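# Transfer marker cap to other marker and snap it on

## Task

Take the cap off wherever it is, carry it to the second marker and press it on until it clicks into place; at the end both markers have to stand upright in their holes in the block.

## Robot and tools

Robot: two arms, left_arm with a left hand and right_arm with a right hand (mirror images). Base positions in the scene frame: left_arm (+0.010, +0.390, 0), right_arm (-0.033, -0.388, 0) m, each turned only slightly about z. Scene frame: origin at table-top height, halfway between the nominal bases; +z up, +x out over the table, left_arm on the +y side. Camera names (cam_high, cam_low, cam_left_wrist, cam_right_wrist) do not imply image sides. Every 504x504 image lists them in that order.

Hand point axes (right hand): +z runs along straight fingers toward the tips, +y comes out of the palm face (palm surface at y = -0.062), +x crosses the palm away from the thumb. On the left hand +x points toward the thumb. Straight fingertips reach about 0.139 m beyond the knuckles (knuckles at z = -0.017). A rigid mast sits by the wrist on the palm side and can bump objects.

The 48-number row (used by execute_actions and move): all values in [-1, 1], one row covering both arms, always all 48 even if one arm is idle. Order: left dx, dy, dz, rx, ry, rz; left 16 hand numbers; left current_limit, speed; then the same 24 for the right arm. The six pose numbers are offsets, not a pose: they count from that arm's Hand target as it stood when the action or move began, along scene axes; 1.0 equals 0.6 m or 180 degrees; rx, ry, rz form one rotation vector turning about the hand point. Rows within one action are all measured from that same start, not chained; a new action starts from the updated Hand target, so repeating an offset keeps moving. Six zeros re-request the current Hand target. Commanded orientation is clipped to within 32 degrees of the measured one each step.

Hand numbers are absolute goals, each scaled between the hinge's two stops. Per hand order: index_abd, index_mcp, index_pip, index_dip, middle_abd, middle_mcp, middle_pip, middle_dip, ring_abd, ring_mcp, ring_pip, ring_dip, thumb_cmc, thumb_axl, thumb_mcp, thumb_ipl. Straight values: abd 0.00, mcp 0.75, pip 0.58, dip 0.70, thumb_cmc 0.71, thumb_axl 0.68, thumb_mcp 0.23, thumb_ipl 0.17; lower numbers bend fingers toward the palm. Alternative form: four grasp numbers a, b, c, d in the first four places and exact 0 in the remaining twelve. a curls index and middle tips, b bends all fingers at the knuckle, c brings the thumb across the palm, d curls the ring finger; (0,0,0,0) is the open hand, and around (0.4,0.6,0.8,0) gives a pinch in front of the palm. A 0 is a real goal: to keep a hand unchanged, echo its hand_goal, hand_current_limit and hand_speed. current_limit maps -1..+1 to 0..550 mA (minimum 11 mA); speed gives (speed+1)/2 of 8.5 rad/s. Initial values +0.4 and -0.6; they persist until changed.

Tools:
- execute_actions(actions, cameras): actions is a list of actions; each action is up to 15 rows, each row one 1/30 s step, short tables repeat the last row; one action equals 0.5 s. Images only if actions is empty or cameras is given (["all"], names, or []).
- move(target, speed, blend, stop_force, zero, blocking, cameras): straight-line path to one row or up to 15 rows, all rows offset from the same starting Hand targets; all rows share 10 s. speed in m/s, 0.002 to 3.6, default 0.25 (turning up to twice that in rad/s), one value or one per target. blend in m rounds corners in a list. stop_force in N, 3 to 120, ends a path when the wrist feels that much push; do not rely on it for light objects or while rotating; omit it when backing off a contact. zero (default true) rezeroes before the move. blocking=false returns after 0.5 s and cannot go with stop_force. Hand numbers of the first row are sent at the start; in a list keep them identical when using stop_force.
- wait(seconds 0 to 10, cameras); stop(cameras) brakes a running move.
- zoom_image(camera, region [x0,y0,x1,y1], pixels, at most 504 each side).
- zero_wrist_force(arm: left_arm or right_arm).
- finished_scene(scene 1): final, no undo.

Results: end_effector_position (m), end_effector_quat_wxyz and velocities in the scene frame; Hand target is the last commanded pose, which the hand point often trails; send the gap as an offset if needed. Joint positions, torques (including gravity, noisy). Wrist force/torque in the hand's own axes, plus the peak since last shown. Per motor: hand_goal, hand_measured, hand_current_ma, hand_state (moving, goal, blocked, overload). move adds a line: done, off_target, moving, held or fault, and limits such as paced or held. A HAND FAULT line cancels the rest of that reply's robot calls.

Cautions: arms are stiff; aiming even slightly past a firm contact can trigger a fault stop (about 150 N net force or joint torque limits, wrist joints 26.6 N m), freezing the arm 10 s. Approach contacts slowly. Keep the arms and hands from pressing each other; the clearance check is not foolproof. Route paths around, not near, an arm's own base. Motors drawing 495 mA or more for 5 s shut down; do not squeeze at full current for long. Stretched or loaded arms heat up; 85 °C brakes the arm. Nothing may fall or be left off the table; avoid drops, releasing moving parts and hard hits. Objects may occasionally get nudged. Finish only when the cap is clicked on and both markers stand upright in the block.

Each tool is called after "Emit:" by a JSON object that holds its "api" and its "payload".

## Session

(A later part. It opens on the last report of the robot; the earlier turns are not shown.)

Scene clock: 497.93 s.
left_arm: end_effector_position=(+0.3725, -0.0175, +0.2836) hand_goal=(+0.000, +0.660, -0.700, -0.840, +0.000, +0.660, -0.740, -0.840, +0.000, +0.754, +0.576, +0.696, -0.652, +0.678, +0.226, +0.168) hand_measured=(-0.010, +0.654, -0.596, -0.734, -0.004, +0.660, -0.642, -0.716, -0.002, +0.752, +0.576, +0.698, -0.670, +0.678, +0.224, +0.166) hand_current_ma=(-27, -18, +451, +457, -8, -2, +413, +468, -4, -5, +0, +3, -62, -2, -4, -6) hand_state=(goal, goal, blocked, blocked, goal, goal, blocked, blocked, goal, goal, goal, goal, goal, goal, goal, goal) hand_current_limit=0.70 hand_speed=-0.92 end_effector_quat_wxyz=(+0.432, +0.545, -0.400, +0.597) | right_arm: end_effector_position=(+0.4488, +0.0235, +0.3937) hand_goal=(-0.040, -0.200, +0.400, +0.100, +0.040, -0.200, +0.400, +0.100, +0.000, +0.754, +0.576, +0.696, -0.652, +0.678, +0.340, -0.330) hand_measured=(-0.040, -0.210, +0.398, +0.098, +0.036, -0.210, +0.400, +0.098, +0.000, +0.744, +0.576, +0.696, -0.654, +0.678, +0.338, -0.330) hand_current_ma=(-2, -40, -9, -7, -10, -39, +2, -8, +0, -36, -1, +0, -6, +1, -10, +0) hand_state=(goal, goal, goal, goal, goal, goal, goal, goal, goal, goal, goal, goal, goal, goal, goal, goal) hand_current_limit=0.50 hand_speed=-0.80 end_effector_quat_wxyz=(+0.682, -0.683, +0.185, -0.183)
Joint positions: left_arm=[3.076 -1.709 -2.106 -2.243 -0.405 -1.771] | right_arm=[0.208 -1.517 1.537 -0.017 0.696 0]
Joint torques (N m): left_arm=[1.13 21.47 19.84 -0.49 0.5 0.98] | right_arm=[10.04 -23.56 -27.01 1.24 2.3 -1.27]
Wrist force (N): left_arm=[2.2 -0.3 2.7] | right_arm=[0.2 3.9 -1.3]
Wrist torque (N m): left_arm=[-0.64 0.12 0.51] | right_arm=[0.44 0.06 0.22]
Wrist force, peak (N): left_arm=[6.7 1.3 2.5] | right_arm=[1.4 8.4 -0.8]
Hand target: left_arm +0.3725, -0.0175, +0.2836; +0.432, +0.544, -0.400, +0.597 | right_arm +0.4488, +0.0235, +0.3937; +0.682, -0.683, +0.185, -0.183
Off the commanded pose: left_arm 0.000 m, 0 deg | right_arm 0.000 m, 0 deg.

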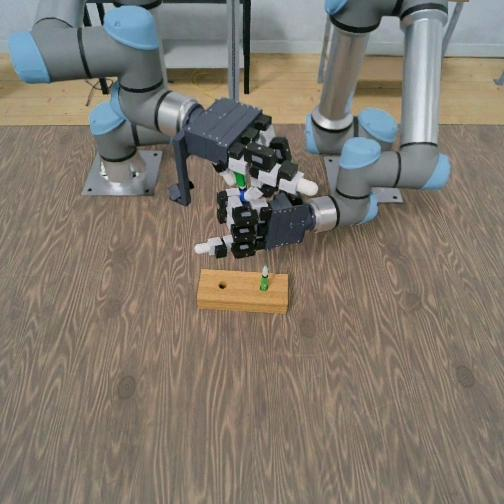

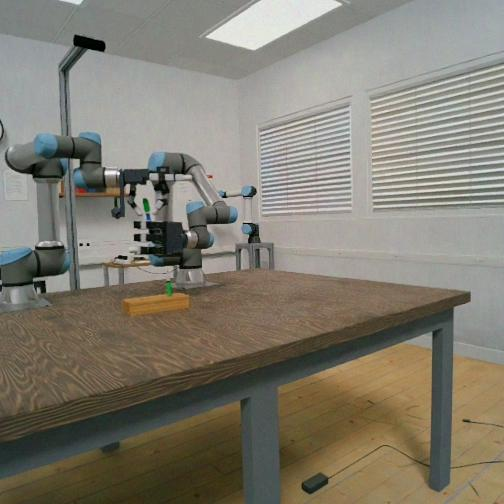

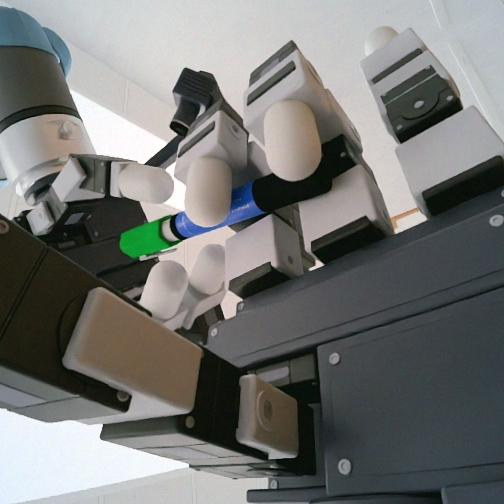

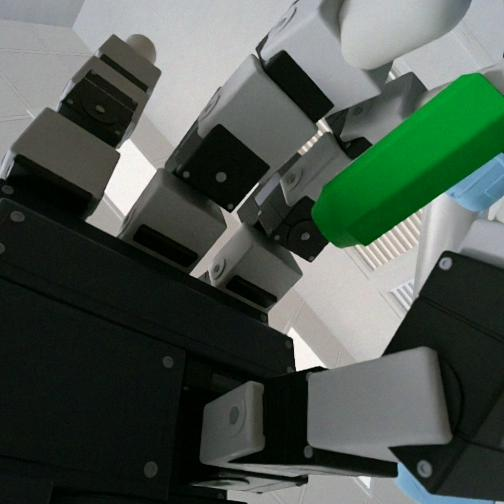

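Emit:
{"api": "move", "payload": {"target": [0,0,0,0,0,0,0,0.66,-0.70,-0.84,0,0.66,-0.74,-0.84,0,0.754,0.576,0.696,-0.653,0.678,0.225,0.168,0.7,-0.92,0,0,0.0372,0,0,0,-0.1,-0.40,0.723,0.696,0.1,-0.40,0.723,0.696,0,0.754,0.576,0.696,-0.653,0.678,0.0,0.622,0.5,-0.75], "speed": 0.04, "cameras": []}}

Emit:
{"api": "execute_actions", "payload": {"actions": [[[0,0,0,0,0,0,0,0.66,-0.70,-0.84,0,0.66,-0.74,-0.84,0,0.754,0.576,0.696,-0.653,0.678,0.225,0.168,0.7,-0.92,0,0,0,0,0,0,-0.1,-0.54,0.723,0.696,0.1,-0.54,0.723,0.696,0,0.754,0.576,0.696,-0.653,0.678,-0.17,0.622,0.4,-0.85]],[[0,0,0,0,0,0,0,0.66,-0.70,-0.84,0,0.66,-0.74,-0.84,0,0.754,0.576,0.696,-0.653,0.678,0.225,0.168,0.7,-0.92,0,0,0,0,0,0,-0.1,-0.60,0.723,0.696,0.1,-0.60,0.723,0.696,0,0.754,0.576,0.696,-0.653,0.678,-0.22,0.622,0.4,-0.92]]], "cameras": ["all"]}}

Emit:
{"api": "zoom_image", "payload": {"camera": "cam_left_wrist", "region": [50, 60, 350, 320]}}

Emit:
{"api": "zoom_image", "payload": {"camera": "cam_low", "region": [120, 180, 180, 240]}}

Emit:
{"api": "zoom_image", "payload": {"camera": "cam_high", "region": [190, 130, 290, 230]}}

Scene clock: 502.90 s.
left_arm: end_effector_position=(+0.3725, -0.0175, +0.2836) hand_goal=(+0.000, +0.660, -0.700, -0.840, +0.000, +0.660, -0.740, -0.840, +0.000, +0.754, +0.576, +0.696, -0.652, +0.678, +0.226, +0.168) hand_measured=(-0.010, +0.660, -0.596, -0.734, -0.004, +0.660, -0.642, -0.716, -0.002, +0.752, +0.576, +0.698, -0.670, +0.678, +0.224, +0.166) hand_current_ma=(-25, +0, +451, +457, -9, +2, +413, +468, -4, -5, +0, +3, -62, -2, -4, -6) hand_state=(goal, goal, blocked, blocked, goal, goal, blocked, blocked, goal, goal, goal, goal, goal, goal, goal, goal) hand_current_limit=0.70 hand_speed=-0.92 end_effector_quat_wxyz=(+0.432, +0.544, -0.400, +0.597) | right_arm: end_effector_position=(+0.4488, +0.0235, +0.4160) hand_goal=(-0.100, -0.400, +0.724, +0.696, +0.100, -0.400, +0.724, +0.696, +0.000, +0.754, +0.576, +0.696, -0.652, +0.678, +0.000, +0.622) hand_measured=(-0.092, -0.400, +0.720, +0.694, +0.092, -0.400, +0.720, +0.692, +0.000, +0.744, +0.576, +0.696, -0.648, +0.678, +0.004, +0.620) hand_current_ma=(+22, +0, -17, -8, -23, +0, -16, -11, +0, -36, -1, +0, +10, +1, +17, -11) hand_state=(goal, goal, goal, goal, goal, goal, goal, goal, goal, goal, goal, goal, goal, goal, goal, goal) hand_current_limit=0.50 hand_speed=-0.75 end_effector_quat_wxyz=(+0.682, -0.683, +0.185, -0.183)
Joint positions: left_arm=[3.076 -1.709 -2.106 -2.243 -0.405 -1.771] | right_arm=[0.208 -1.516 1.48 0.04 0.696 0]
Joint torques (N m): left_arm=[0.63 24.12 19.24 2.27 0.27 0.95] | right_arm=[-4.59 -13.56 -31.62 1.45 1.89 -1.45]
Wrist force (N): left_arm=[2.2 -0.2 2.2] | right_arm=[-0.2 3.6 -0.9]
Wrist torque (N m): left_arm=[-0.58 0.12 0.50] | right_arm=[0.40 0.12 0.24]
Wrist force, peak (N): left_arm=[3.7 -2.4 2.0] | right_arm=[-0.2 5.2 -2.9]
Hand target: left_arm +0.3725, -0.0175, +0.2836; +0.432, +0.544, -0.400, +0.597 | right_arm +0.4488, +0.0235, +0.4160; +0.682, -0.683, +0.185, -0.183
Off the commanded pose: left_arm 0.000 m, 0 deg | right_arm 0.000 m, 0 deg.
move: done
No camera images: "cameras" was empty.

Scene clock: 504.10 s.
left_arm: end_effector_position=(+0.3725, -0.0175, +0.2836) hand_goal=(+0.000, +0.660, -0.700, -0.840, +0.000, +0.660, -0.740, -0.840, +0.000, +0.754, +0.576, +0.696, -0.652, +0.678, +0.226, +0.168) hand_measured=(-0.010, +0.660, -0.596, -0.734, -0.004, +0.660, -0.642, -0.716, -0.002, +0.752, +0.576, +0.698, -0.670, +0.678, +0.224, +0.166) hand_current_ma=(-25, +0, +451, +457, -9, +2, +413, +468, -4, -5, +0, +3, -62, -2, -4, -6) hand_state=(goal, goal, blocked, blocked, goal, goal, blocked, blocked, goal, goal, goal, goal, goal, goal, goal, goal) hand_current_limit=0.70 hand_speed=-0.92 end_effector_quat_wxyz=(+0.432, +0.544, -0.400, +0.597) | right_arm: end_effector_position=(+0.4488, +0.0235, +0.4160) hand_goal=(-0.100, -0.600, +0.724, +0.696, +0.100, -0.600, +0.724, +0.696, +0.000, +0.754, +0.576, +0.696, -0.652, +0.678, -0.220, +0.622) hand_measured=(-0.092, -0.594, +0.722, +0.694, +0.092, -0.588, +0.724, +0.694, +0.000, +0.744, +0.576, +0.696, -0.650, +0.678, -0.206, +0.622) hand_current_ma=(+22, +20, -8, -7, -23, +47, -1, -8, +0, -36, -1, +0, +10, +1, +73, -3) hand_state=(goal, goal, goal, goal, goal, goal, goal, goal, goal, goal, goal, goal, goal, goal, goal, goal) hand_current_limit=0.40 hand_speed=-0.92 end_effector_quat_wxyz=(+0.682, -0.683, +0.185, -0.183)
Joint positions: left_arm=[3.076 -1.709 -2.106 -2.243 -0.405 -1.771] | right_arm=[0.208 -1.516 1.48 0.04 0.696 0]
Joint torques (N m): left_arm=[0.8 24.04 18.11 2.27 0.52 1.13] | right_arm=[-6.07 -12.63 -31.63 1.36 1.95 -1.59]
Wrist force (N): left_arm=[2.5 -0.4 2.6] | right_arm=[0.1 3.7 -1.1]
Wrist torque (N m): left_arm=[-0.66 0.09 0.54] | right_arm=[0.46 0.08 0.26]
Wrist force, peak (N): left_arm=[2.6 -0.5 2.7] | right_arm=[0.0 3.9 -1.2]
Hand target: left_arm +0.3725, -0.0175, +0.2836; +0.432, +0.544, -0.400, +0.597 | right_arm +0.4488, +0.0235, +0.4160; +0.682, -0.683, +0.185, -0.183
Off the commanded pose: left_arm 0.000 m, 0 deg | right_arm 0.000 m, 0 deg.

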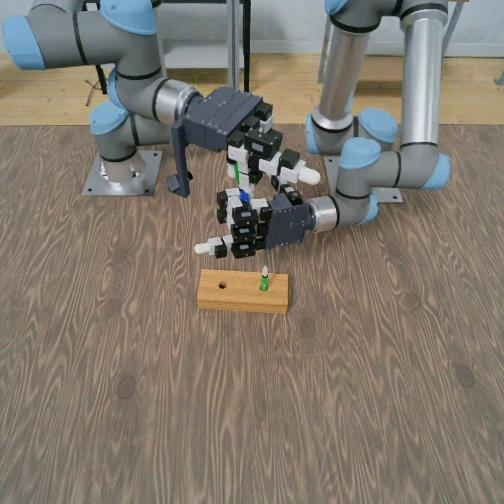

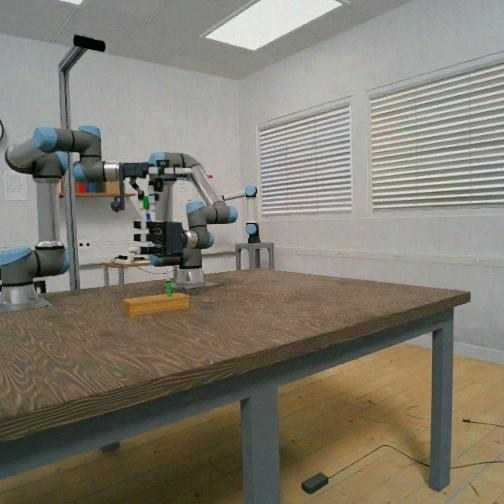

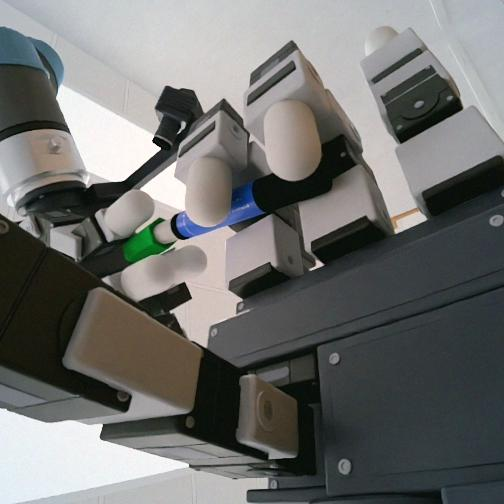

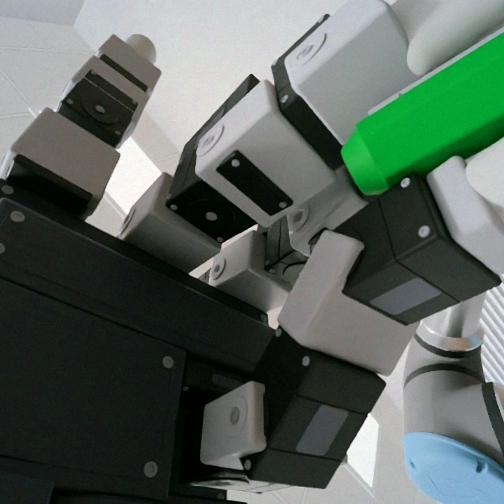

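Scaled by 1.680.

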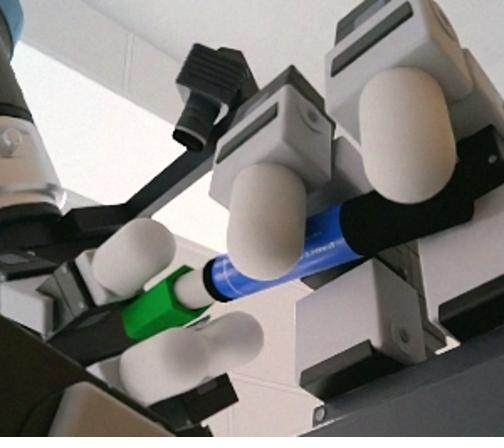

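Scaled by 8.400.

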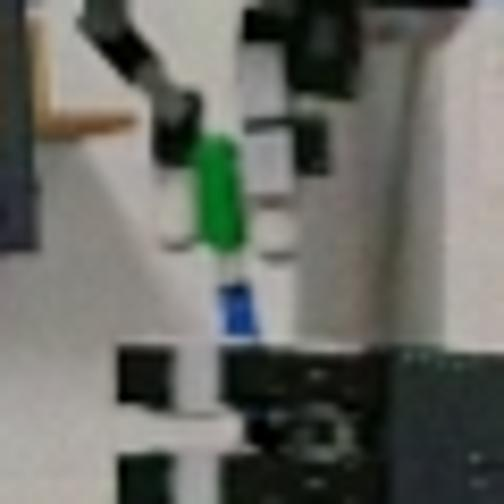

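Scaled by 5.040.

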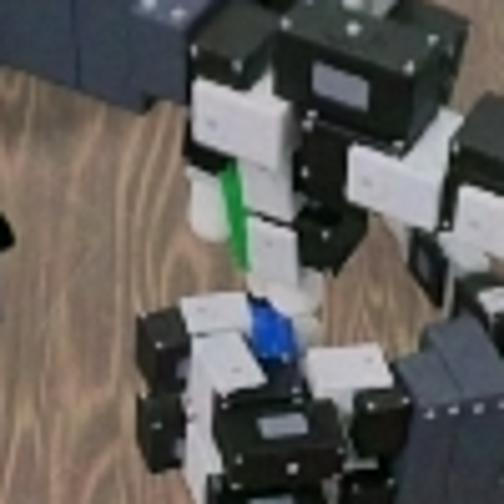

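Emit:
{"api": "execute_actions", "payload": {"actions": [[[0,0,0,0,0,0,0,0.66,-0.70,-0.84,0,0.66,-0.74,-0.84,0,0.754,0.576,0.696,-0.653,0.678,0.225,0.168,0.7,-0.92,0,0,0,0,0,0,-0.12,-0.67,0.70,0.68,0.12,-0.67,0.70,0.68,0,0.754,0.576,0.696,-0.653,0.678,-0.31,0.60,0.5,-0.92]]], "cameras": []}}

Emit:
{"api": "move", "payload": {"target": [0,0,0,0,0,0,0,0.66,-0.70,-0.84,0,0.66,-0.74,-0.84,0,0.754,0.576,0.696,-0.653,0.678,0.225,0.168,0.7,-0.92,-0.004,-0.0045,0.0833,0,0,0,-0.12,-0.67,0.70,0.68,0.12,-0.67,0.70,0.68,0,0.754,0.576,0.696,-0.653,0.678,-0.31,0.60,0.5,-0.92], "speed": 0.05, "cameras": ["all"]}}

Emit:
{"api": "zoom_image", "payload": {"camera": "cam_left_wrist", "region": [50, 60, 350, 320]}}

Emit:
{"api": "zoom_image", "payload": {"camera": "cam_low", "region": [120, 160, 180, 220]}}

Emit:
{"api": "zoom_image", "payload": {"camera": "cam_high", "region": [190, 110, 290, 210]}}

Scene clock: 505.90 s.
left_arm: end_effector_position=(+0.3725, -0.0175, +0.2836) hand_goal=(+0.000, +0.660, -0.700, -0.840, +0.000, +0.660, -0.740, -0.840, +0.000, +0.754, +0.576, +0.696, -0.652, +0.678, +0.226, +0.168) hand_measured=(-0.008, +0.660, -0.596, -0.734, -0.004, +0.660, -0.642, -0.716, -0.002, +0.752, +0.576, +0.698, -0.670, +0.678, +0.224, +0.166) hand_current_ma=(-23, +0, +451, +457, -9, +2, +413, +467, -4, -5, +0, +3, -62, -2, -4, -6) hand_state=(goal, goal, blocked, blocked, goal, goal, blocked, blocked, goal, goal, goal, goal, goal, goal, goal, goal) hand_current_limit=0.70 hand_speed=-0.92 end_effector_quat_wxyz=(+0.432, +0.544, -0.400, +0.597) | right_arm: end_effector_position=(+0.4488, +0.0235, +0.4160) hand_goal=(-0.120, -0.670, +0.700, +0.680, +0.120, -0.670, +0.700, +0.680, +0.000, +0.754, +0.576, +0.696, -0.652, +0.678, -0.310, +0.600) hand_measured=(-0.096, -0.636, +0.708, +0.684, +0.092, -0.588, +0.722, +0.686, +0.000, +0.744, +0.576, +0.696, -0.648, +0.676, -0.218, +0.612) hand_current_ma=(+79, +145, +25, +13, -94, +384, +89, +21, +0, -36, -1, +0, +11, -6, +412, +57) hand_state=(blocked, blocked, goal, goal, blocked, blocked, blocked, goal, goal, goal, goal, goal, goal, goal, blocked, goal) hand_current_limit=0.50 hand_speed=-0.92 end_effector_quat_wxyz=(+0.682, -0.683, +0.185, -0.183)
Joint positions: left_arm=[3.076 -1.709 -2.106 -2.243 -0.405 -1.771] | right_arm=[0.208 -1.516 1.48 0.04 0.696 0]
Joint torques (N m): left_arm=[0.7 25.55 18.47 2.14 0.66 1.03] | right_arm=[-6.73 -13.13 -31.7 0.97 1.95 -1.49]
Wrist force (N): left_arm=[2.4 -0.2 3.3] | right_arm=[-0.3 3.6 -0.7]
Wrist torque (N m): left_arm=[-0.68 0.07 0.53] | right_arm=[0.44 0.11 0.26]
Wrist force, peak (N): left_arm=[2.5 -0.2 3.2] | right_arm=[-0.1 3.9 -1.1]
Hand target: left_arm +0.3725, -0.0175, +0.2836; +0.432, +0.544, -0.400, +0.597 | right_arm +0.4488, +0.0235, +0.4160; +0.682, -0.683, +0.185, -0.183
Off the commanded pose: left_arm 0.000 m, 0 deg | right_arm 0.000 m, 0 deg.
No camera images: "cameras" was empty.

Scene clock: 507.37 s.
left_arm: end_effector_position=(+0.3725, -0.0175, +0.2836) hand_goal=(+0.000, +0.660, -0.700, -0.840, +0.000, +0.660, -0.740, -0.840, +0.000, +0.754, +0.576, +0.696, -0.652, +0.678, +0.226, +0.168) hand_measured=(-0.008, +0.660, -0.596, -0.734, -0.004, +0.660, -0.642, -0.716, -0.002, +0.752, +0.576, +0.698, -0.670, +0.678, +0.224, +0.166) hand_current_ma=(-23, +0, +451, +457, -9, +2, +413, +468, -4, -5, +0, +3, -62, -2, -4, -6) hand_state=(goal, goal, blocked, blocked, goal, goal, blocked, blocked, goal, goal, goal, goal, goal, goal, goal, goal) hand_current_limit=0.70 hand_speed=-0.92 end_effector_quat_wxyz=(+0.432, +0.544, -0.400, +0.597) | right_arm: end_effector_position=(+0.4464, +0.0208, +0.4659) hand_goal=(-0.120, -0.670, +0.700, +0.680, +0.120, -0.670, +0.700, +0.680, +0.000, +0.754, +0.576, +0.696, -0.652, +0.678, -0.310, +0.600) hand_measured=(-0.098, -0.646, +0.706, +0.684, +0.092, -0.594, +0.722, +0.686, +0.000, +0.744, +0.576, +0.696, -0.646, +0.676, -0.226, +0.612) hand_current_ma=(+76, +99, +24, +12, -94, +361, +89, +21, +0, -36, -1, +0, +22, -5, +412, +58) hand_state=(blocked, blocked, goal, goal, blocked, blocked, blocked, goal, goal, goal, goal, goal, goal, goal, blocked, goal) hand_current_limit=0.50 hand_speed=-0.92 end_effector_quat_wxyz=(+0.682, -0.683, +0.185, -0.183)
Joint positions: left_arm=[3.076 -1.709 -2.106 -2.243 -0.405 -1.771] | right_arm=[0.202 -1.513 1.348 0.168 0.691 0]
Joint torques (N m): left_arm=[1.1 25.69 18.49 2.22 0.29 0.86] | right_arm=[-10.27 -13.36 -31.33 1.27 -3.06 -1.41]
Wrist force (N): left_arm=[2.2 -0.3 2.5] | right_arm=[-0.5 3.3 -1.0]
Wrist torque (N m): left_arm=[-0.61 0.12 0.50] | right_arm=[0.40 0.15 0.26]
Wrist force, peak (N): left_arm=[2.7 -0.3 3.0] | right_arm=[-0.2 4.3 -1.0]
Hand target: left_arm +0.3725, -0.0175, +0.2836; +0.432, +0.544, -0.400, +0.597 | right_arm +0.4464, +0.0208, +0.4660; +0.682, -0.683, +0.185, -0.183
Off the commanded pose: left_arm 0.000 m, 0 deg | right_arm 0.000 m, 0 deg.
move: done

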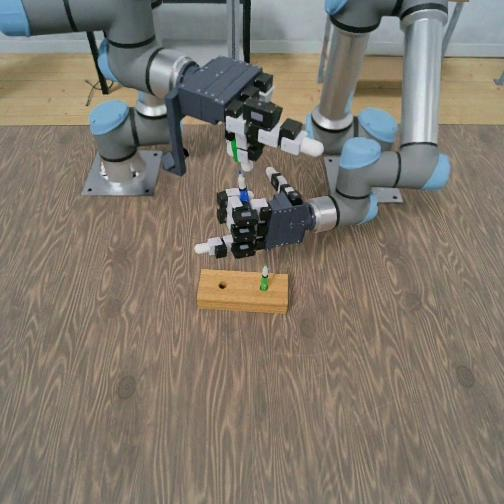

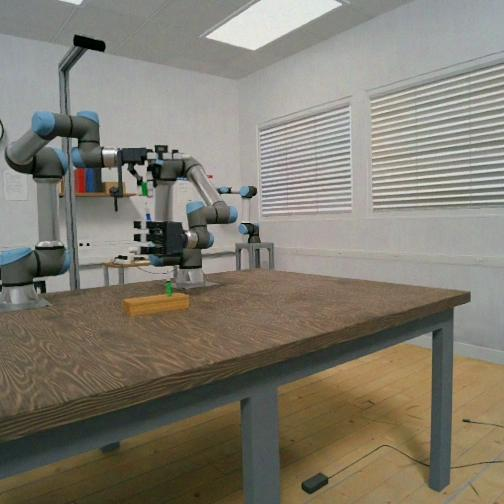

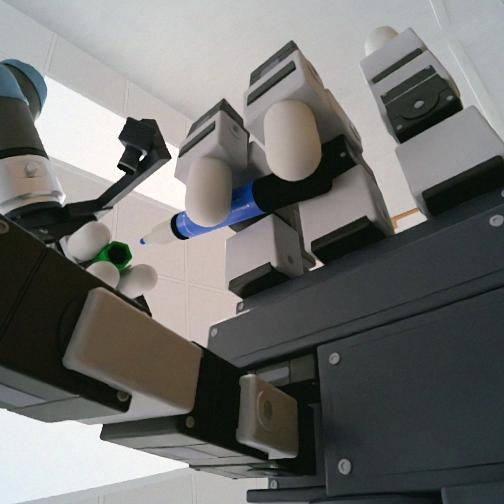

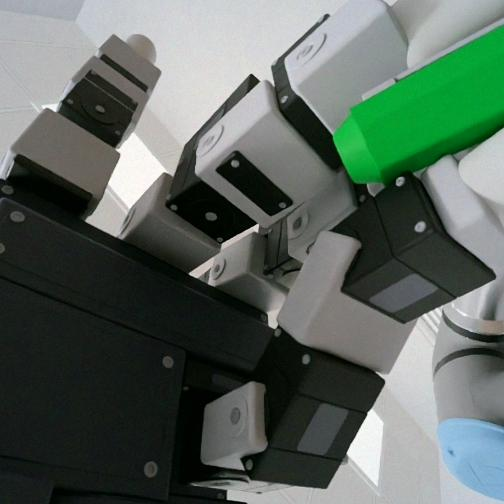

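Scaled by 1.680.

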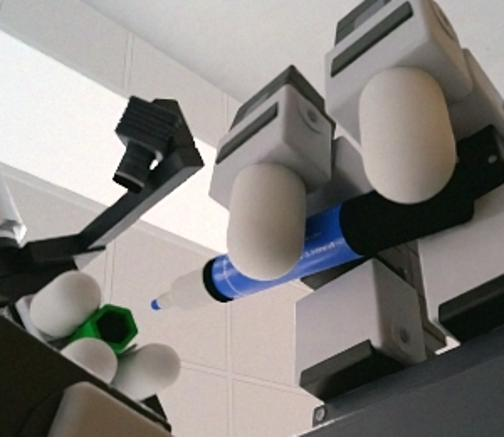

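Scaled by 8.400.

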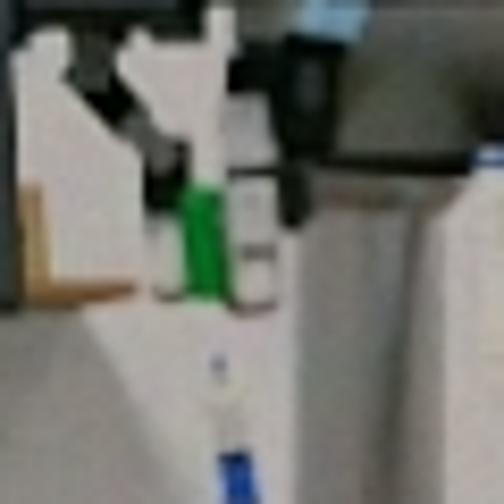

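Scaled by 5.040.

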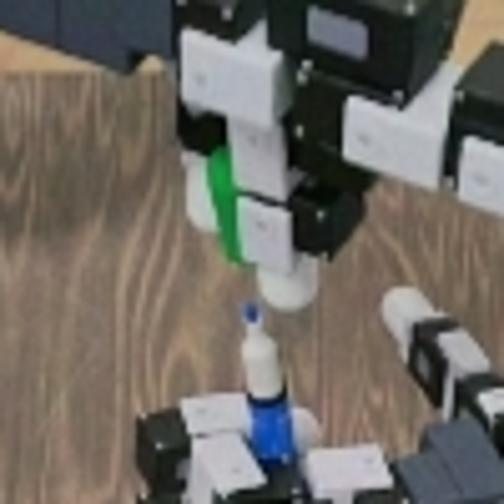

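Emit:
{"api": "move", "payload": {"target": [0.0458,0.5625,0.0273,0,0,0,0,0.66,-0.70,-0.84,0,0.66,-0.74,-0.84,0,0.754,0.576,0.696,-0.653,0.678,0.225,0.168,0.7,-0.92,0.0443,0.0887,-0.05,0,0,0,-0.12,-0.67,0.70,0.68,0.12,-0.67,0.70,0.68,0,0.754,0.576,0.696,-0.653,0.678,-0.31,0.60,0.5,-0.92], "speed": 0.2, "cameras": ["all"]}}

Emit:
{"api": "zoom_image", "payload": {"camera": "cam_high", "region": [200, 130, 320, 330]}}

Emit:
{"api": "zoom_image", "payload": {"camera": "cam_low", "region": [110, 170, 230, 320]}}

Scene clock: 514.60 s.
left_arm: end_effector_position=(+0.4000, +0.3200, +0.3000) hand_goal=(+0.000, +0.660, -0.700, -0.840, +0.000, +0.660, -0.740, -0.840, +0.000, +0.754, +0.576, +0.696, -0.652, +0.678, +0.226, +0.168) hand_measured=(-0.008, +0.660, -0.596, -0.734, -0.004, +0.660, -0.642, -0.716, -0.002, +0.752, +0.576, +0.698, -0.670, +0.678, +0.224, +0.166) hand_current_ma=(-23, +0, +451, +457, -9, +2, +413, +468, -4, -4, +0, +3, -62, -2, -4, -6) hand_state=(goal, goal, blocked, blocked, goal, goal, blocked, blocked, goal, goal, goal, goal, goal, goal, goal, goal) hand_current_limit=0.70 hand_speed=-0.92 end_effector_quat_wxyz=(+0.432, +0.545, -0.400, +0.597) | right_arm: end_effector_position=(+0.4730, +0.0740, +0.4360) hand_goal=(-0.120, -0.670, +0.700, +0.680, +0.120, -0.670, +0.700, +0.680, +0.000, +0.754, +0.576, +0.696, -0.652, +0.678, -0.310, +0.600) hand_measured=(-0.098, -0.646, +0.706, +0.684, +0.092, -0.594, +0.722, +0.686, +0.000, +0.744, +0.576, +0.696, -0.646, +0.676, -0.226, +0.612) hand_current_ma=(+76, +99, +24, +12, -94, +361, +89, +21, +0, -36, -1, +0, +22, -5, +412, +58) hand_state=(blocked, blocked, goal, goal, blocked, blocked, blocked, goal, goal, goal, goal, goal, goal, goal, blocked, goal) hand_current_limit=0.50 hand_speed=-0.92 end_effector_quat_wxyz=(+0.682, -0.683, +0.185, -0.183)
Joint positions: left_arm=[3.875 -1.837 -1.892 -2.775 0.411 -1.361] | right_arm=[0.308 -1.398 1.296 0.106 0.797 0.001]
Joint torques (N m): left_arm=[-5.71 15.81 25.22 -3.55 1.94 1.25] | right_arm=[11.24 -17.3 -32.26 -4.21 2.53 0.62]
Wrist force (N): left_arm=[2.6 0.0 3.0] | right_arm=[0.3 3.5 -1.1]
Wrist torque (N m): left_arm=[-0.60 0.05 0.48] | right_arm=[0.43 0.05 0.25]
Wrist force, peak (N): left_arm=[2.2 0.0 3.6] | right_arm=[0.3 3.9 -1.0]
Hand target: left_arm +0.4000, +0.3200, +0.3000; +0.432, +0.544, -0.400, +0.597 | right_arm +0.4730, +0.0740, +0.4360; +0.682, -0.683, +0.185, -0.183
Off the commanded pose: left_arm 0.000 m, 0 deg | right_arm 0.000 m, 0 deg.
move: done

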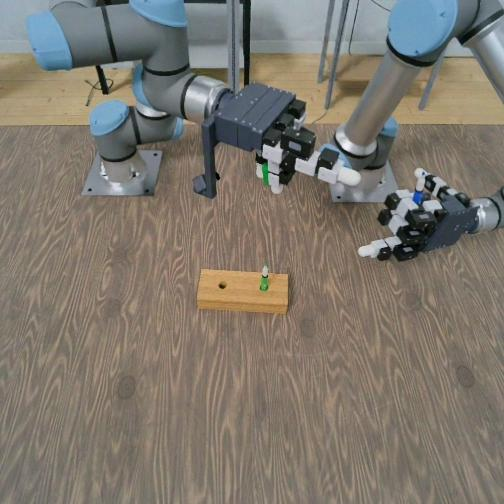

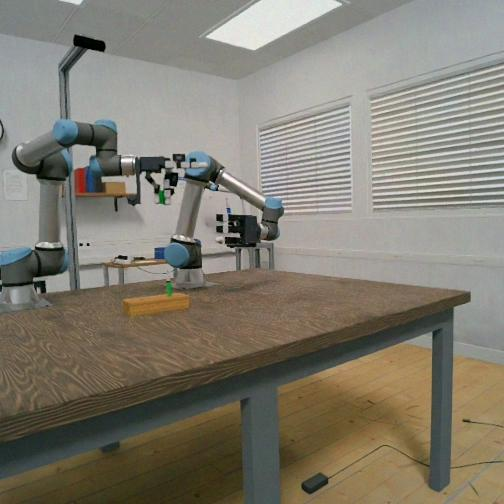

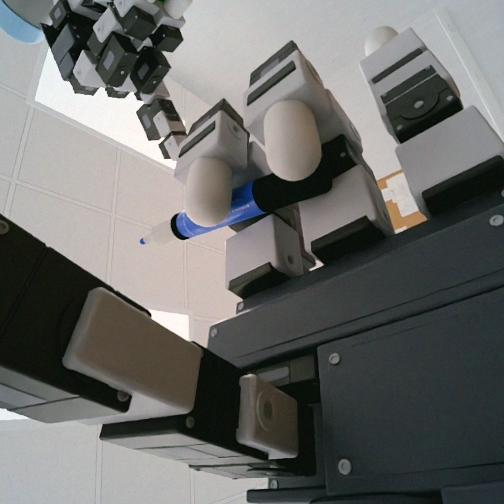

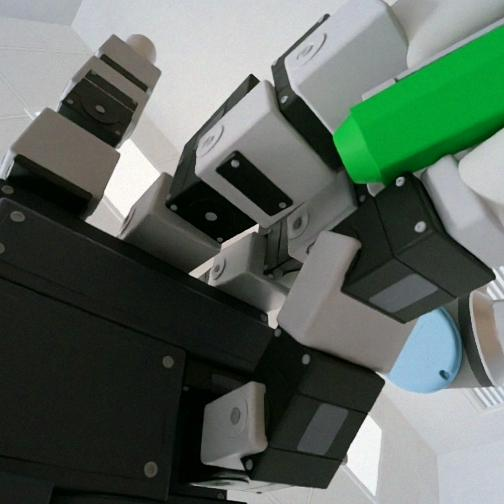

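Scaled by 2.520.

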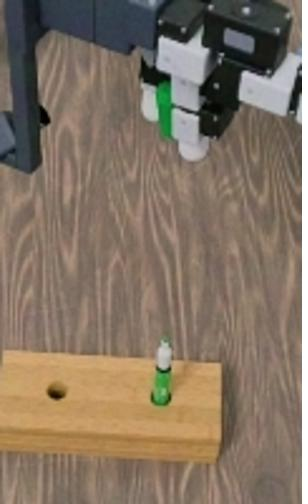

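Scaled by 3.360.

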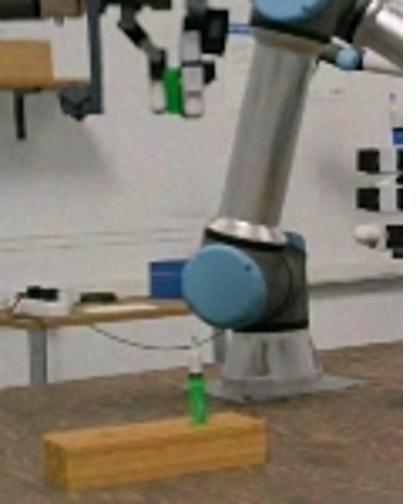

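Emit:
{"api": "move", "payload": {"target": [0,0,0,0,0,0,0,0.66,-0.70,-0.84,0,0.66,-0.74,-0.84,0,0.754,0.576,0.696,-0.653,0.678,0.225,0.168,0.7,-0.92,0,0,-0.31,0,0,0,-0.12,-0.67,0.70,0.68,0.12,-0.67,0.70,0.68,0,0.754,0.576,0.696,-0.653,0.678,-0.31,0.60,0.5,-0.92], "speed": 0.15, "cameras": ["all"]}}

Emit:
{"api": "zoom_image", "payload": {"camera": "cam_high", "region": [225, 210, 305, 310]}}

Emit:
{"api": "zoom_image", "payload": {"camera": "cam_low", "region": [130, 220, 210, 310]}}

Scene clock: 517.50 s.
left_arm: end_effector_position=(+0.4000, +0.3200, +0.3000) hand_goal=(+0.000, +0.660, -0.700, -0.840, +0.000, +0.660, -0.740, -0.840, +0.000, +0.754, +0.576, +0.696, -0.652, +0.678, +0.226, +0.168) hand_measured=(-0.008, +0.660, -0.596, -0.734, -0.004, +0.660, -0.642, -0.716, -0.002, +0.752, +0.576, +0.698, -0.670, +0.678, +0.224, +0.166) hand_current_ma=(-23, +0, +451, +457, -9, +2, +413, +468, -4, -4, +0, +3, -62, -2, -4, -6) hand_state=(goal, goal, blocked, blocked, goal, goal, blocked, blocked, goal, goal, goal, goal, goal, goal, goal, goal) hand_current_limit=0.70 hand_speed=-0.92 end_effector_quat_wxyz=(+0.432, +0.544, -0.400, +0.597) | right_arm: end_effector_position=(+0.4730, +0.0740, +0.2501) hand_goal=(-0.120, -0.670, +0.700, +0.680, +0.120, -0.670, +0.700, +0.680, +0.000, +0.754, +0.576, +0.696, -0.652, +0.678, -0.310, +0.600) hand_measured=(-0.098, -0.646, +0.706, +0.684, +0.092, -0.594, +0.722, +0.686, +0.000, +0.744, +0.576, +0.696, -0.646, +0.676, -0.226, +0.612) hand_current_ma=(+76, +99, +24, +12, -94, +361, +89, +21, +0, -36, -1, +0, +22, -5, +413, +58) hand_state=(blocked, blocked, goal, goal, blocked, blocked, blocked, goal, goal, goal, goal, goal, goal, goal, blocked, goal) hand_current_limit=0.50 hand_speed=-0.92 end_effector_quat_wxyz=(+0.682, -0.683, +0.185, -0.183)
Joint positions: left_arm=[3.875 -1.837 -1.892 -2.775 0.411 -1.361] | right_arm=[0.308 -1.34 1.708 -0.364 0.797 0.001]
Joint torques (N m): left_arm=[-5.84 14.49 25.14 -3.67 2.01 1.11] | right_arm=[-10.14 -18.25 -10.29 -4.3 2.36 1.27]
Wrist force (N): left_arm=[2.4 -0.2 2.9] | right_arm=[0.2 3.5 -1.4]
Wrist torque (N m): left_arm=[-0.62 0.07 0.47] | right_arm=[0.43 0.06 0.20]
Wrist force, peak (N): left_arm=[2.5 -0.1 3.1] | right_arm=[0.1 4.5 -1.4]
Hand target: left_arm +0.4000, +0.3200, +0.3000; +0.432, +0.544, -0.400, +0.597 | right_arm +0.4730, +0.0740, +0.2500; +0.682, -0.683, +0.185, -0.183
Off the commanded pose: left_arm 0.000 m, 0 deg | right_arm 0.000 m, 0 deg.
move: done

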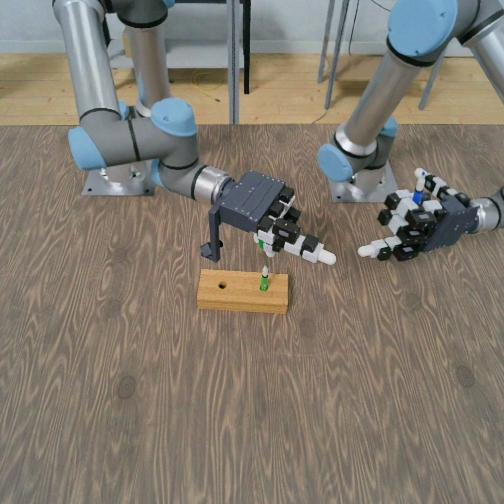

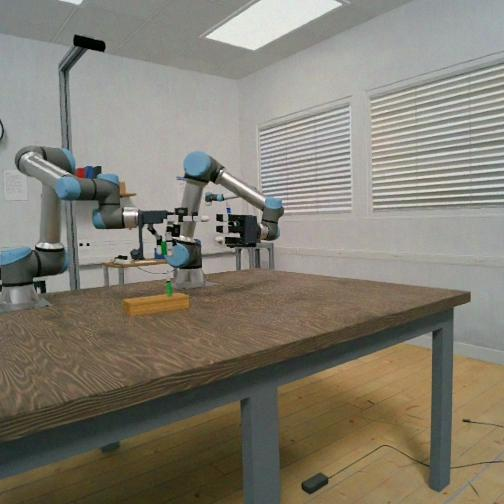

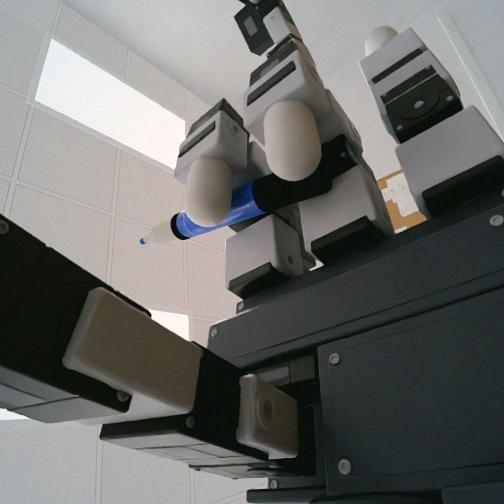

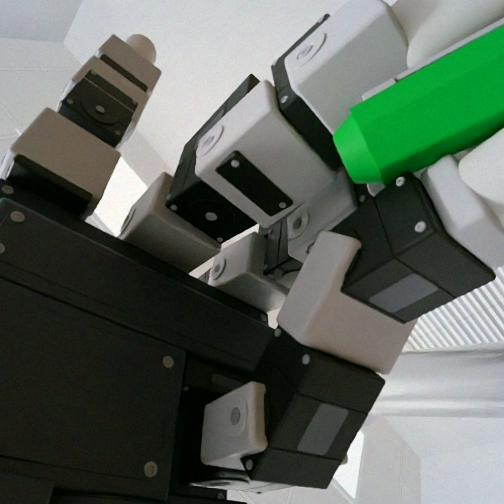

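Scaled by 5.040.

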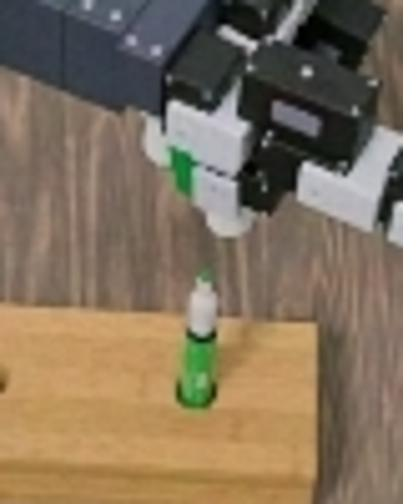

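Scaled by 5.600.

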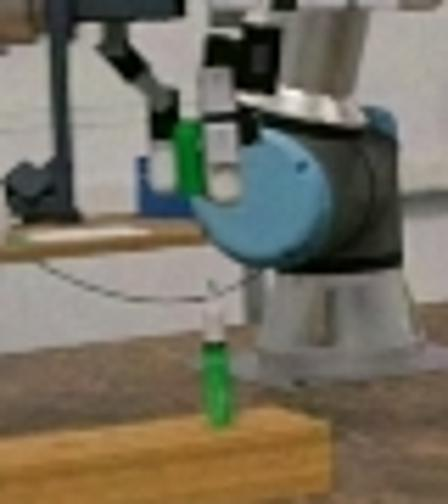

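Emit:
{"api": "move", "payload": {"target": [0,0,0,0,0,0,0,0.66,-0.70,-0.84,0,0.66,-0.74,-0.84,0,0.754,0.576,0.696,-0.653,0.678,0.225,0.168,0.7,-0.92,0,0,-0.085,0,0,0,-0.12,-0.67,0.70,0.68,0.12,-0.67,0.70,0.68,0,0.754,0.576,0.696,-0.653,0.678,-0.31,0.60,0.5,-0.92], "speed": 0.06, "stop_force": 5, "cameras": ["cam_high","cam_low"]}}

Emit:
{"api": "zoom_image", "payload": {"camera": "cam_high", "region": [235, 230, 295, 300]}}

Emit:
{"api": "zoom_image", "payload": {"camera": "cam_low", "region": [140, 230, 200, 300]}}

Scene clock: 522.50 s.
left_arm: end_effector_position=(+0.4000, +0.3200, +0.3000) hand_goal=(+0.000, +0.660, -0.700, -0.840, +0.000, +0.660, -0.740, -0.840, +0.000, +0.754, +0.576, +0.696, -0.652, +0.678, +0.226, +0.168) hand_measured=(-0.008, +0.660, -0.596, -0.734, -0.004, +0.660, -0.642, -0.716, -0.002, +0.752, +0.576, +0.698, -0.670, +0.678, +0.224, +0.166) hand_current_ma=(-23, +0, +451, +457, -9, +2, +413, +468, -4, -4, +0, +3, -62, -2, -4, -6) hand_state=(goal, goal, blocked, blocked, goal, goal, blocked, blocked, goal, goal, goal, goal, goal, goal, goal, goal) hand_current_limit=0.70 hand_speed=-0.92 end_effector_quat_wxyz=(+0.432, +0.544, -0.400, +0.597) | right_arm: end_effector_position=(+0.4730, +0.0740, +0.1990) hand_goal=(-0.120, -0.670, +0.700, +0.680, +0.120, -0.670, +0.700, +0.680, +0.000, +0.754, +0.576, +0.696, -0.652, +0.678, -0.310, +0.600) hand_measured=(-0.098, -0.646, +0.706, +0.684, +0.092, -0.594, +0.722, +0.686, +0.000, +0.744, +0.576, +0.696, -0.646, +0.676, -0.226, +0.612) hand_current_ma=(+76, +99, +24, +12, -94, +361, +89, +21, +0, -36, -1, +0, +22, -5, +412, +58) hand_state=(blocked, blocked, goal, goal, blocked, blocked, blocked, goal, goal, goal, goal, goal, goal, goal, blocked, goal) hand_current_limit=0.50 hand_speed=-0.92 end_effector_quat_wxyz=(+0.682, -0.683, +0.185, -0.183)
Joint positions: left_arm=[3.875 -1.837 -1.892 -2.775 0.411 -1.361] | right_arm=[0.308 -1.289 1.785 -0.492 0.797 0.001]
Joint torques (N m): left_arm=[-6.29 14.43 24.85 -3.66 1.75 1.16] | right_arm=[-6.57 -19.96 -9.09 -4.24 -0.11 1.31]
Wrist force (N): left_arm=[2.3 -0.3 3.0] | right_arm=[-0.1 3.5 -1.1]
Wrist torque (N m): left_arm=[-0.62 0.09 0.46] | right_arm=[0.42 0.13 0.20]
Wrist force, peak (N): left_arm=[2.7 -0.2 3.1] | right_arm=[0.2 3.8 -1.4]
Hand target: left_arm +0.4000, +0.3200, +0.3000; +0.432, +0.544, -0.400, +0.597 | right_arm +0.4730, +0.0740, +0.1990; +0.682, -0.683, +0.185, -0.183
Off the commanded pose: left_arm 0.000 m, 0 deg | right_arm 0.000 m, 0 deg.
move: done
Images, in order (width x height): cam_high 504x504, cam_low 504x504.

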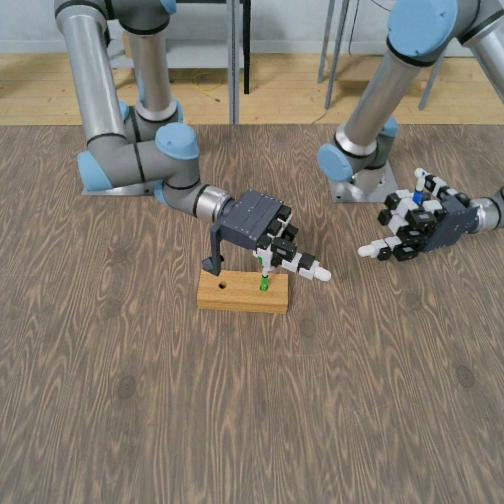

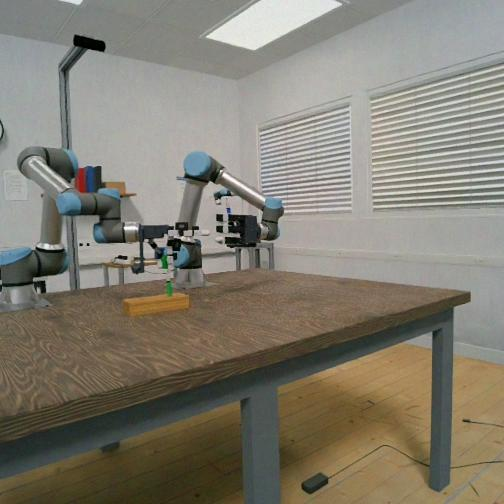

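Scaled by 7.200.

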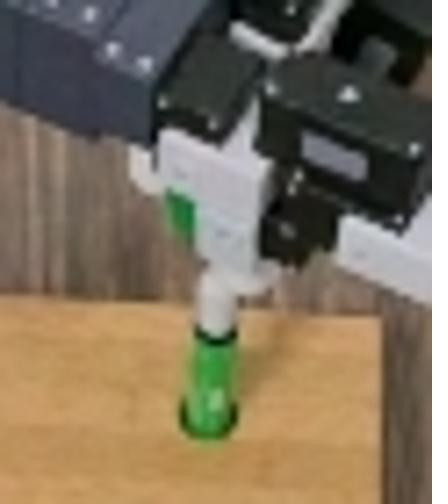

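Scaled by 7.200.

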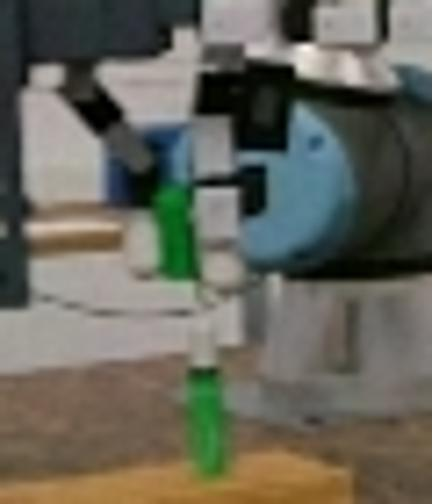

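Emit:
{"api": "move", "payload": {"target": [0,0,0,0,0,0, 0,0.66,-0.70,-0.84, 0,0.66,-0.74,-0.84, 0,0.754,0.576,0.696, -0.653,0.678,0.225,0.168, 0.7,-0.92, 0,0,0.0333,0,0,0, -0.12,-0.67,0.70,0.68, 0.12,-0.67,0.70,0.68, 0,0.754,0.576,0.696, -0.653,0.678,-0.31,0.60, 0.5,-0.92], "speed": 0.1, "cameras": ["all"]}}

Emit:
{"api": "zoom_image", "payload": {"camera": "cam_high", "region": [220, 200, 320, 300]}}

Emit:
{"api": "zoom_image", "payload": {"camera": "cam_low", "region": [120, 210, 220, 310]}}

Scene clock: 526.37 s.
left_arm: end_effector_position=(+0.4000, +0.3200, +0.3000) hand_goal=(+0.000, +0.660, -0.700, -0.840, +0.000, +0.660, -0.740, -0.840, +0.000, +0.754, +0.576, +0.696, -0.652, +0.678, +0.226, +0.168) hand_measured=(-0.008, +0.660, -0.596, -0.734, -0.004, +0.660, -0.642, -0.716, -0.002, +0.752, +0.576, +0.698, -0.670, +0.678, +0.224, +0.166) hand_current_ma=(-23, +0, +451, +457, -9, +2, +413, +468, -4, -4, +0, +3, -62, -2, -4, -6) hand_state=(goal, goal, blocked, blocked, goal, goal, blocked, blocked, goal, goal, goal, goal, goal, goal, goal, goal) hand_current_limit=0.70 hand_speed=-0.92 end_effector_quat_wxyz=(+0.432, +0.544, -0.400, +0.597) | right_arm: end_effector_position=(+0.4730, +0.0740, +0.2189) hand_goal=(-0.120, -0.670, +0.700, +0.680, +0.120, -0.670, +0.700, +0.680, +0.000, +0.754, +0.576, +0.696, -0.652, +0.678, -0.310, +0.600) hand_measured=(-0.098, -0.646, +0.706, +0.684, +0.092, -0.594, +0.722, +0.686, +0.000, +0.744, +0.576, +0.696, -0.646, +0.676, -0.226, +0.612) hand_current_ma=(+76, +99, +24, +12, -94, +361, +89, +21, +0, -36, -1, +0, +22, -5, +412, +58) hand_state=(blocked, blocked, goal, goal, blocked, blocked, blocked, goal, goal, goal, goal, goal, goal, goal, blocked, goal) hand_current_limit=0.50 hand_speed=-0.92 end_effector_quat_wxyz=(+0.682, -0.683, +0.185, -0.183)
Joint positions: left_arm=[3.875 -1.837 -1.892 -2.775 0.411 -1.361] | right_arm=[0.308 -1.311 1.757 -0.443 0.797 0.001]
Joint torques (N m): left_arm=[-6.46 15.49 24.51 -3.78 1.68 1.02] | right_arm=[6.52 -40.01 -29.79 1.3 0.92 -1.52]
Wrist force (N): left_arm=[2.5 -0.2 2.9] | right_arm=[0.2 3.2 -1.4]
Wrist torque (N m): left_arm=[-0.60 0.06 0.48] | right_arm=[0.41 0.07 0.23]
Wrist force, peak (N): left_arm=[2.6 -0.3 3.1] | right_arm=[0.4 3.9 -1.3]
Hand target: left_arm +0.4000, +0.3200, +0.3000; +0.432, +0.544, -0.400, +0.597 | right_arm +0.4730, +0.0740, +0.2190; +0.682, -0.683, +0.185, -0.183
Off the commanded pose: left_arm 0.000 m, 0 deg | right_arm 0.000 m, 0 deg.
move: done

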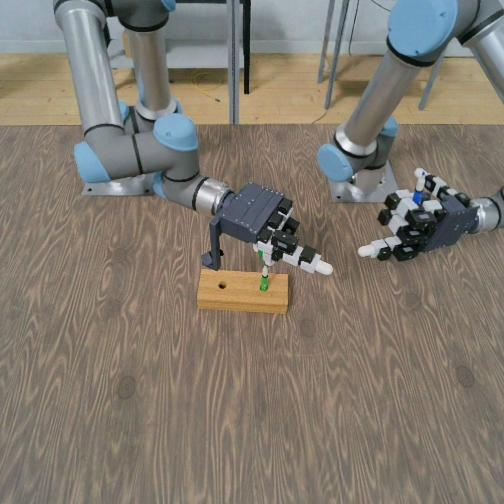

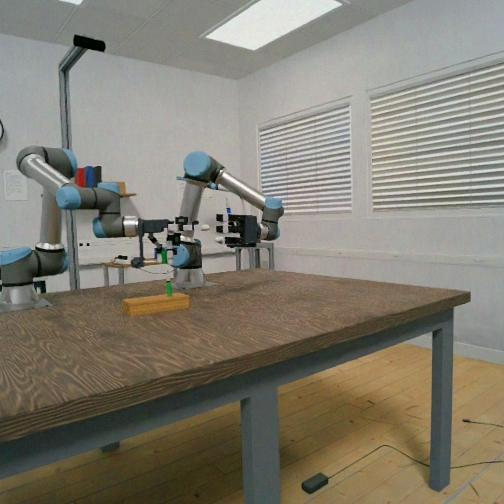

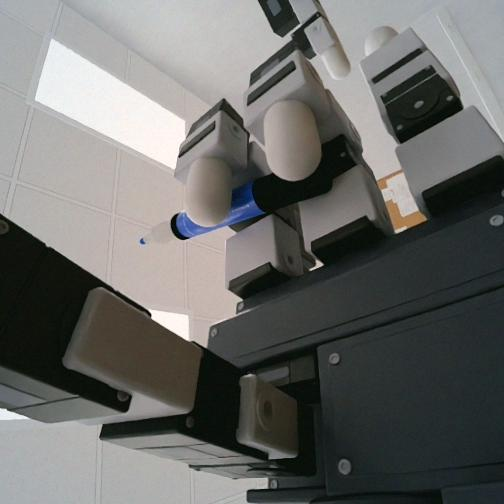

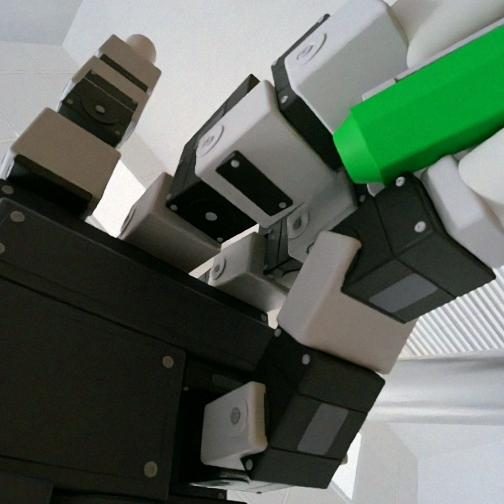

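Scaled by 5.040.

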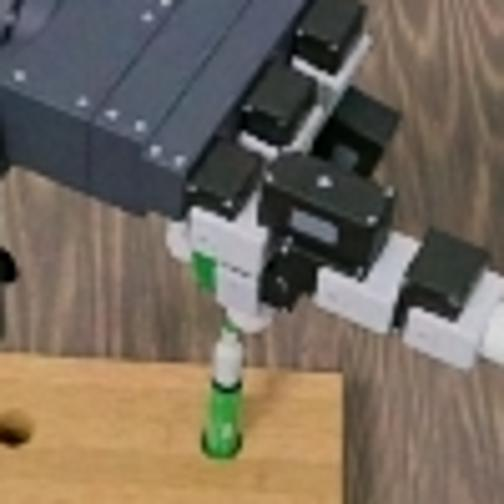

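Scaled by 5.040.

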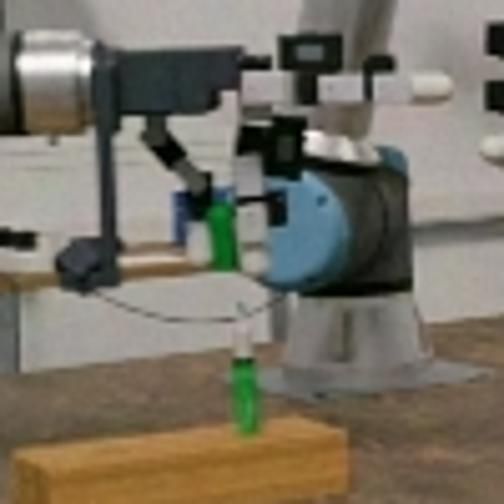

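Emit:
{"api": "zoom_image", "payload": {"camera": "cam_high", "region": [245, 240, 285, 280]}}

Emit:
{"api": "zoom_image", "payload": {"camera": "cam_low", "region": [150, 240, 190, 280]}}

Emit:
{"api": "zoom_image", "payload": {"camera": "cam_high", "region": [245, 260, 285, 300]}}

Emit:
{"api": "zoom_image", "payload": {"camera": "cam_low", "region": [150, 260, 190, 300]}}

Scaled by 12.600.

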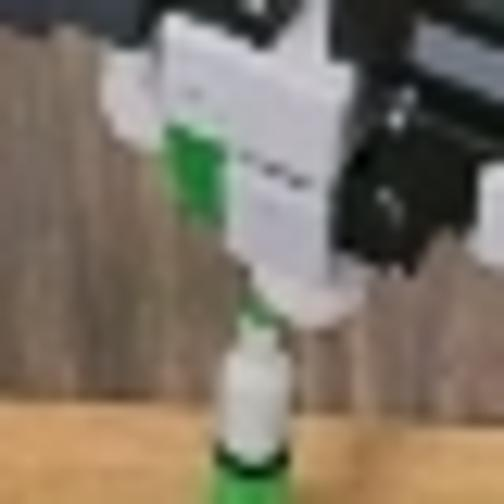

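Scaled by 12.600.

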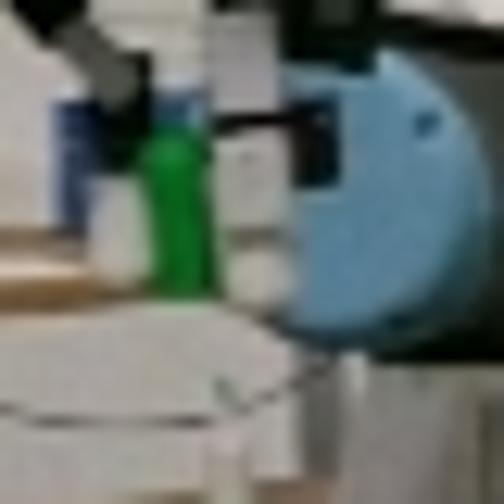

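Scaled by 12.600.

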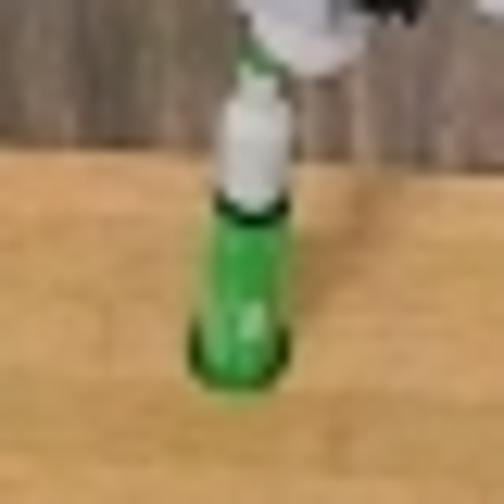

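Scaled by 12.600.

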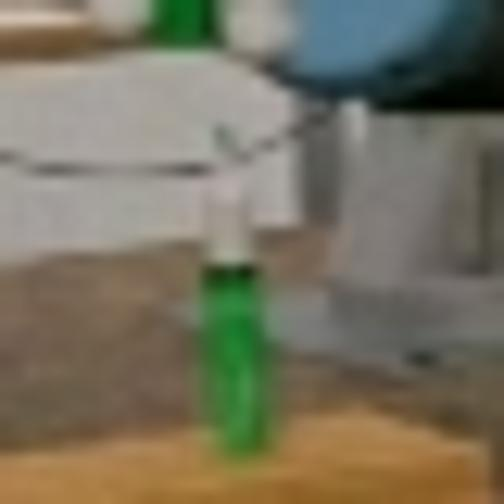

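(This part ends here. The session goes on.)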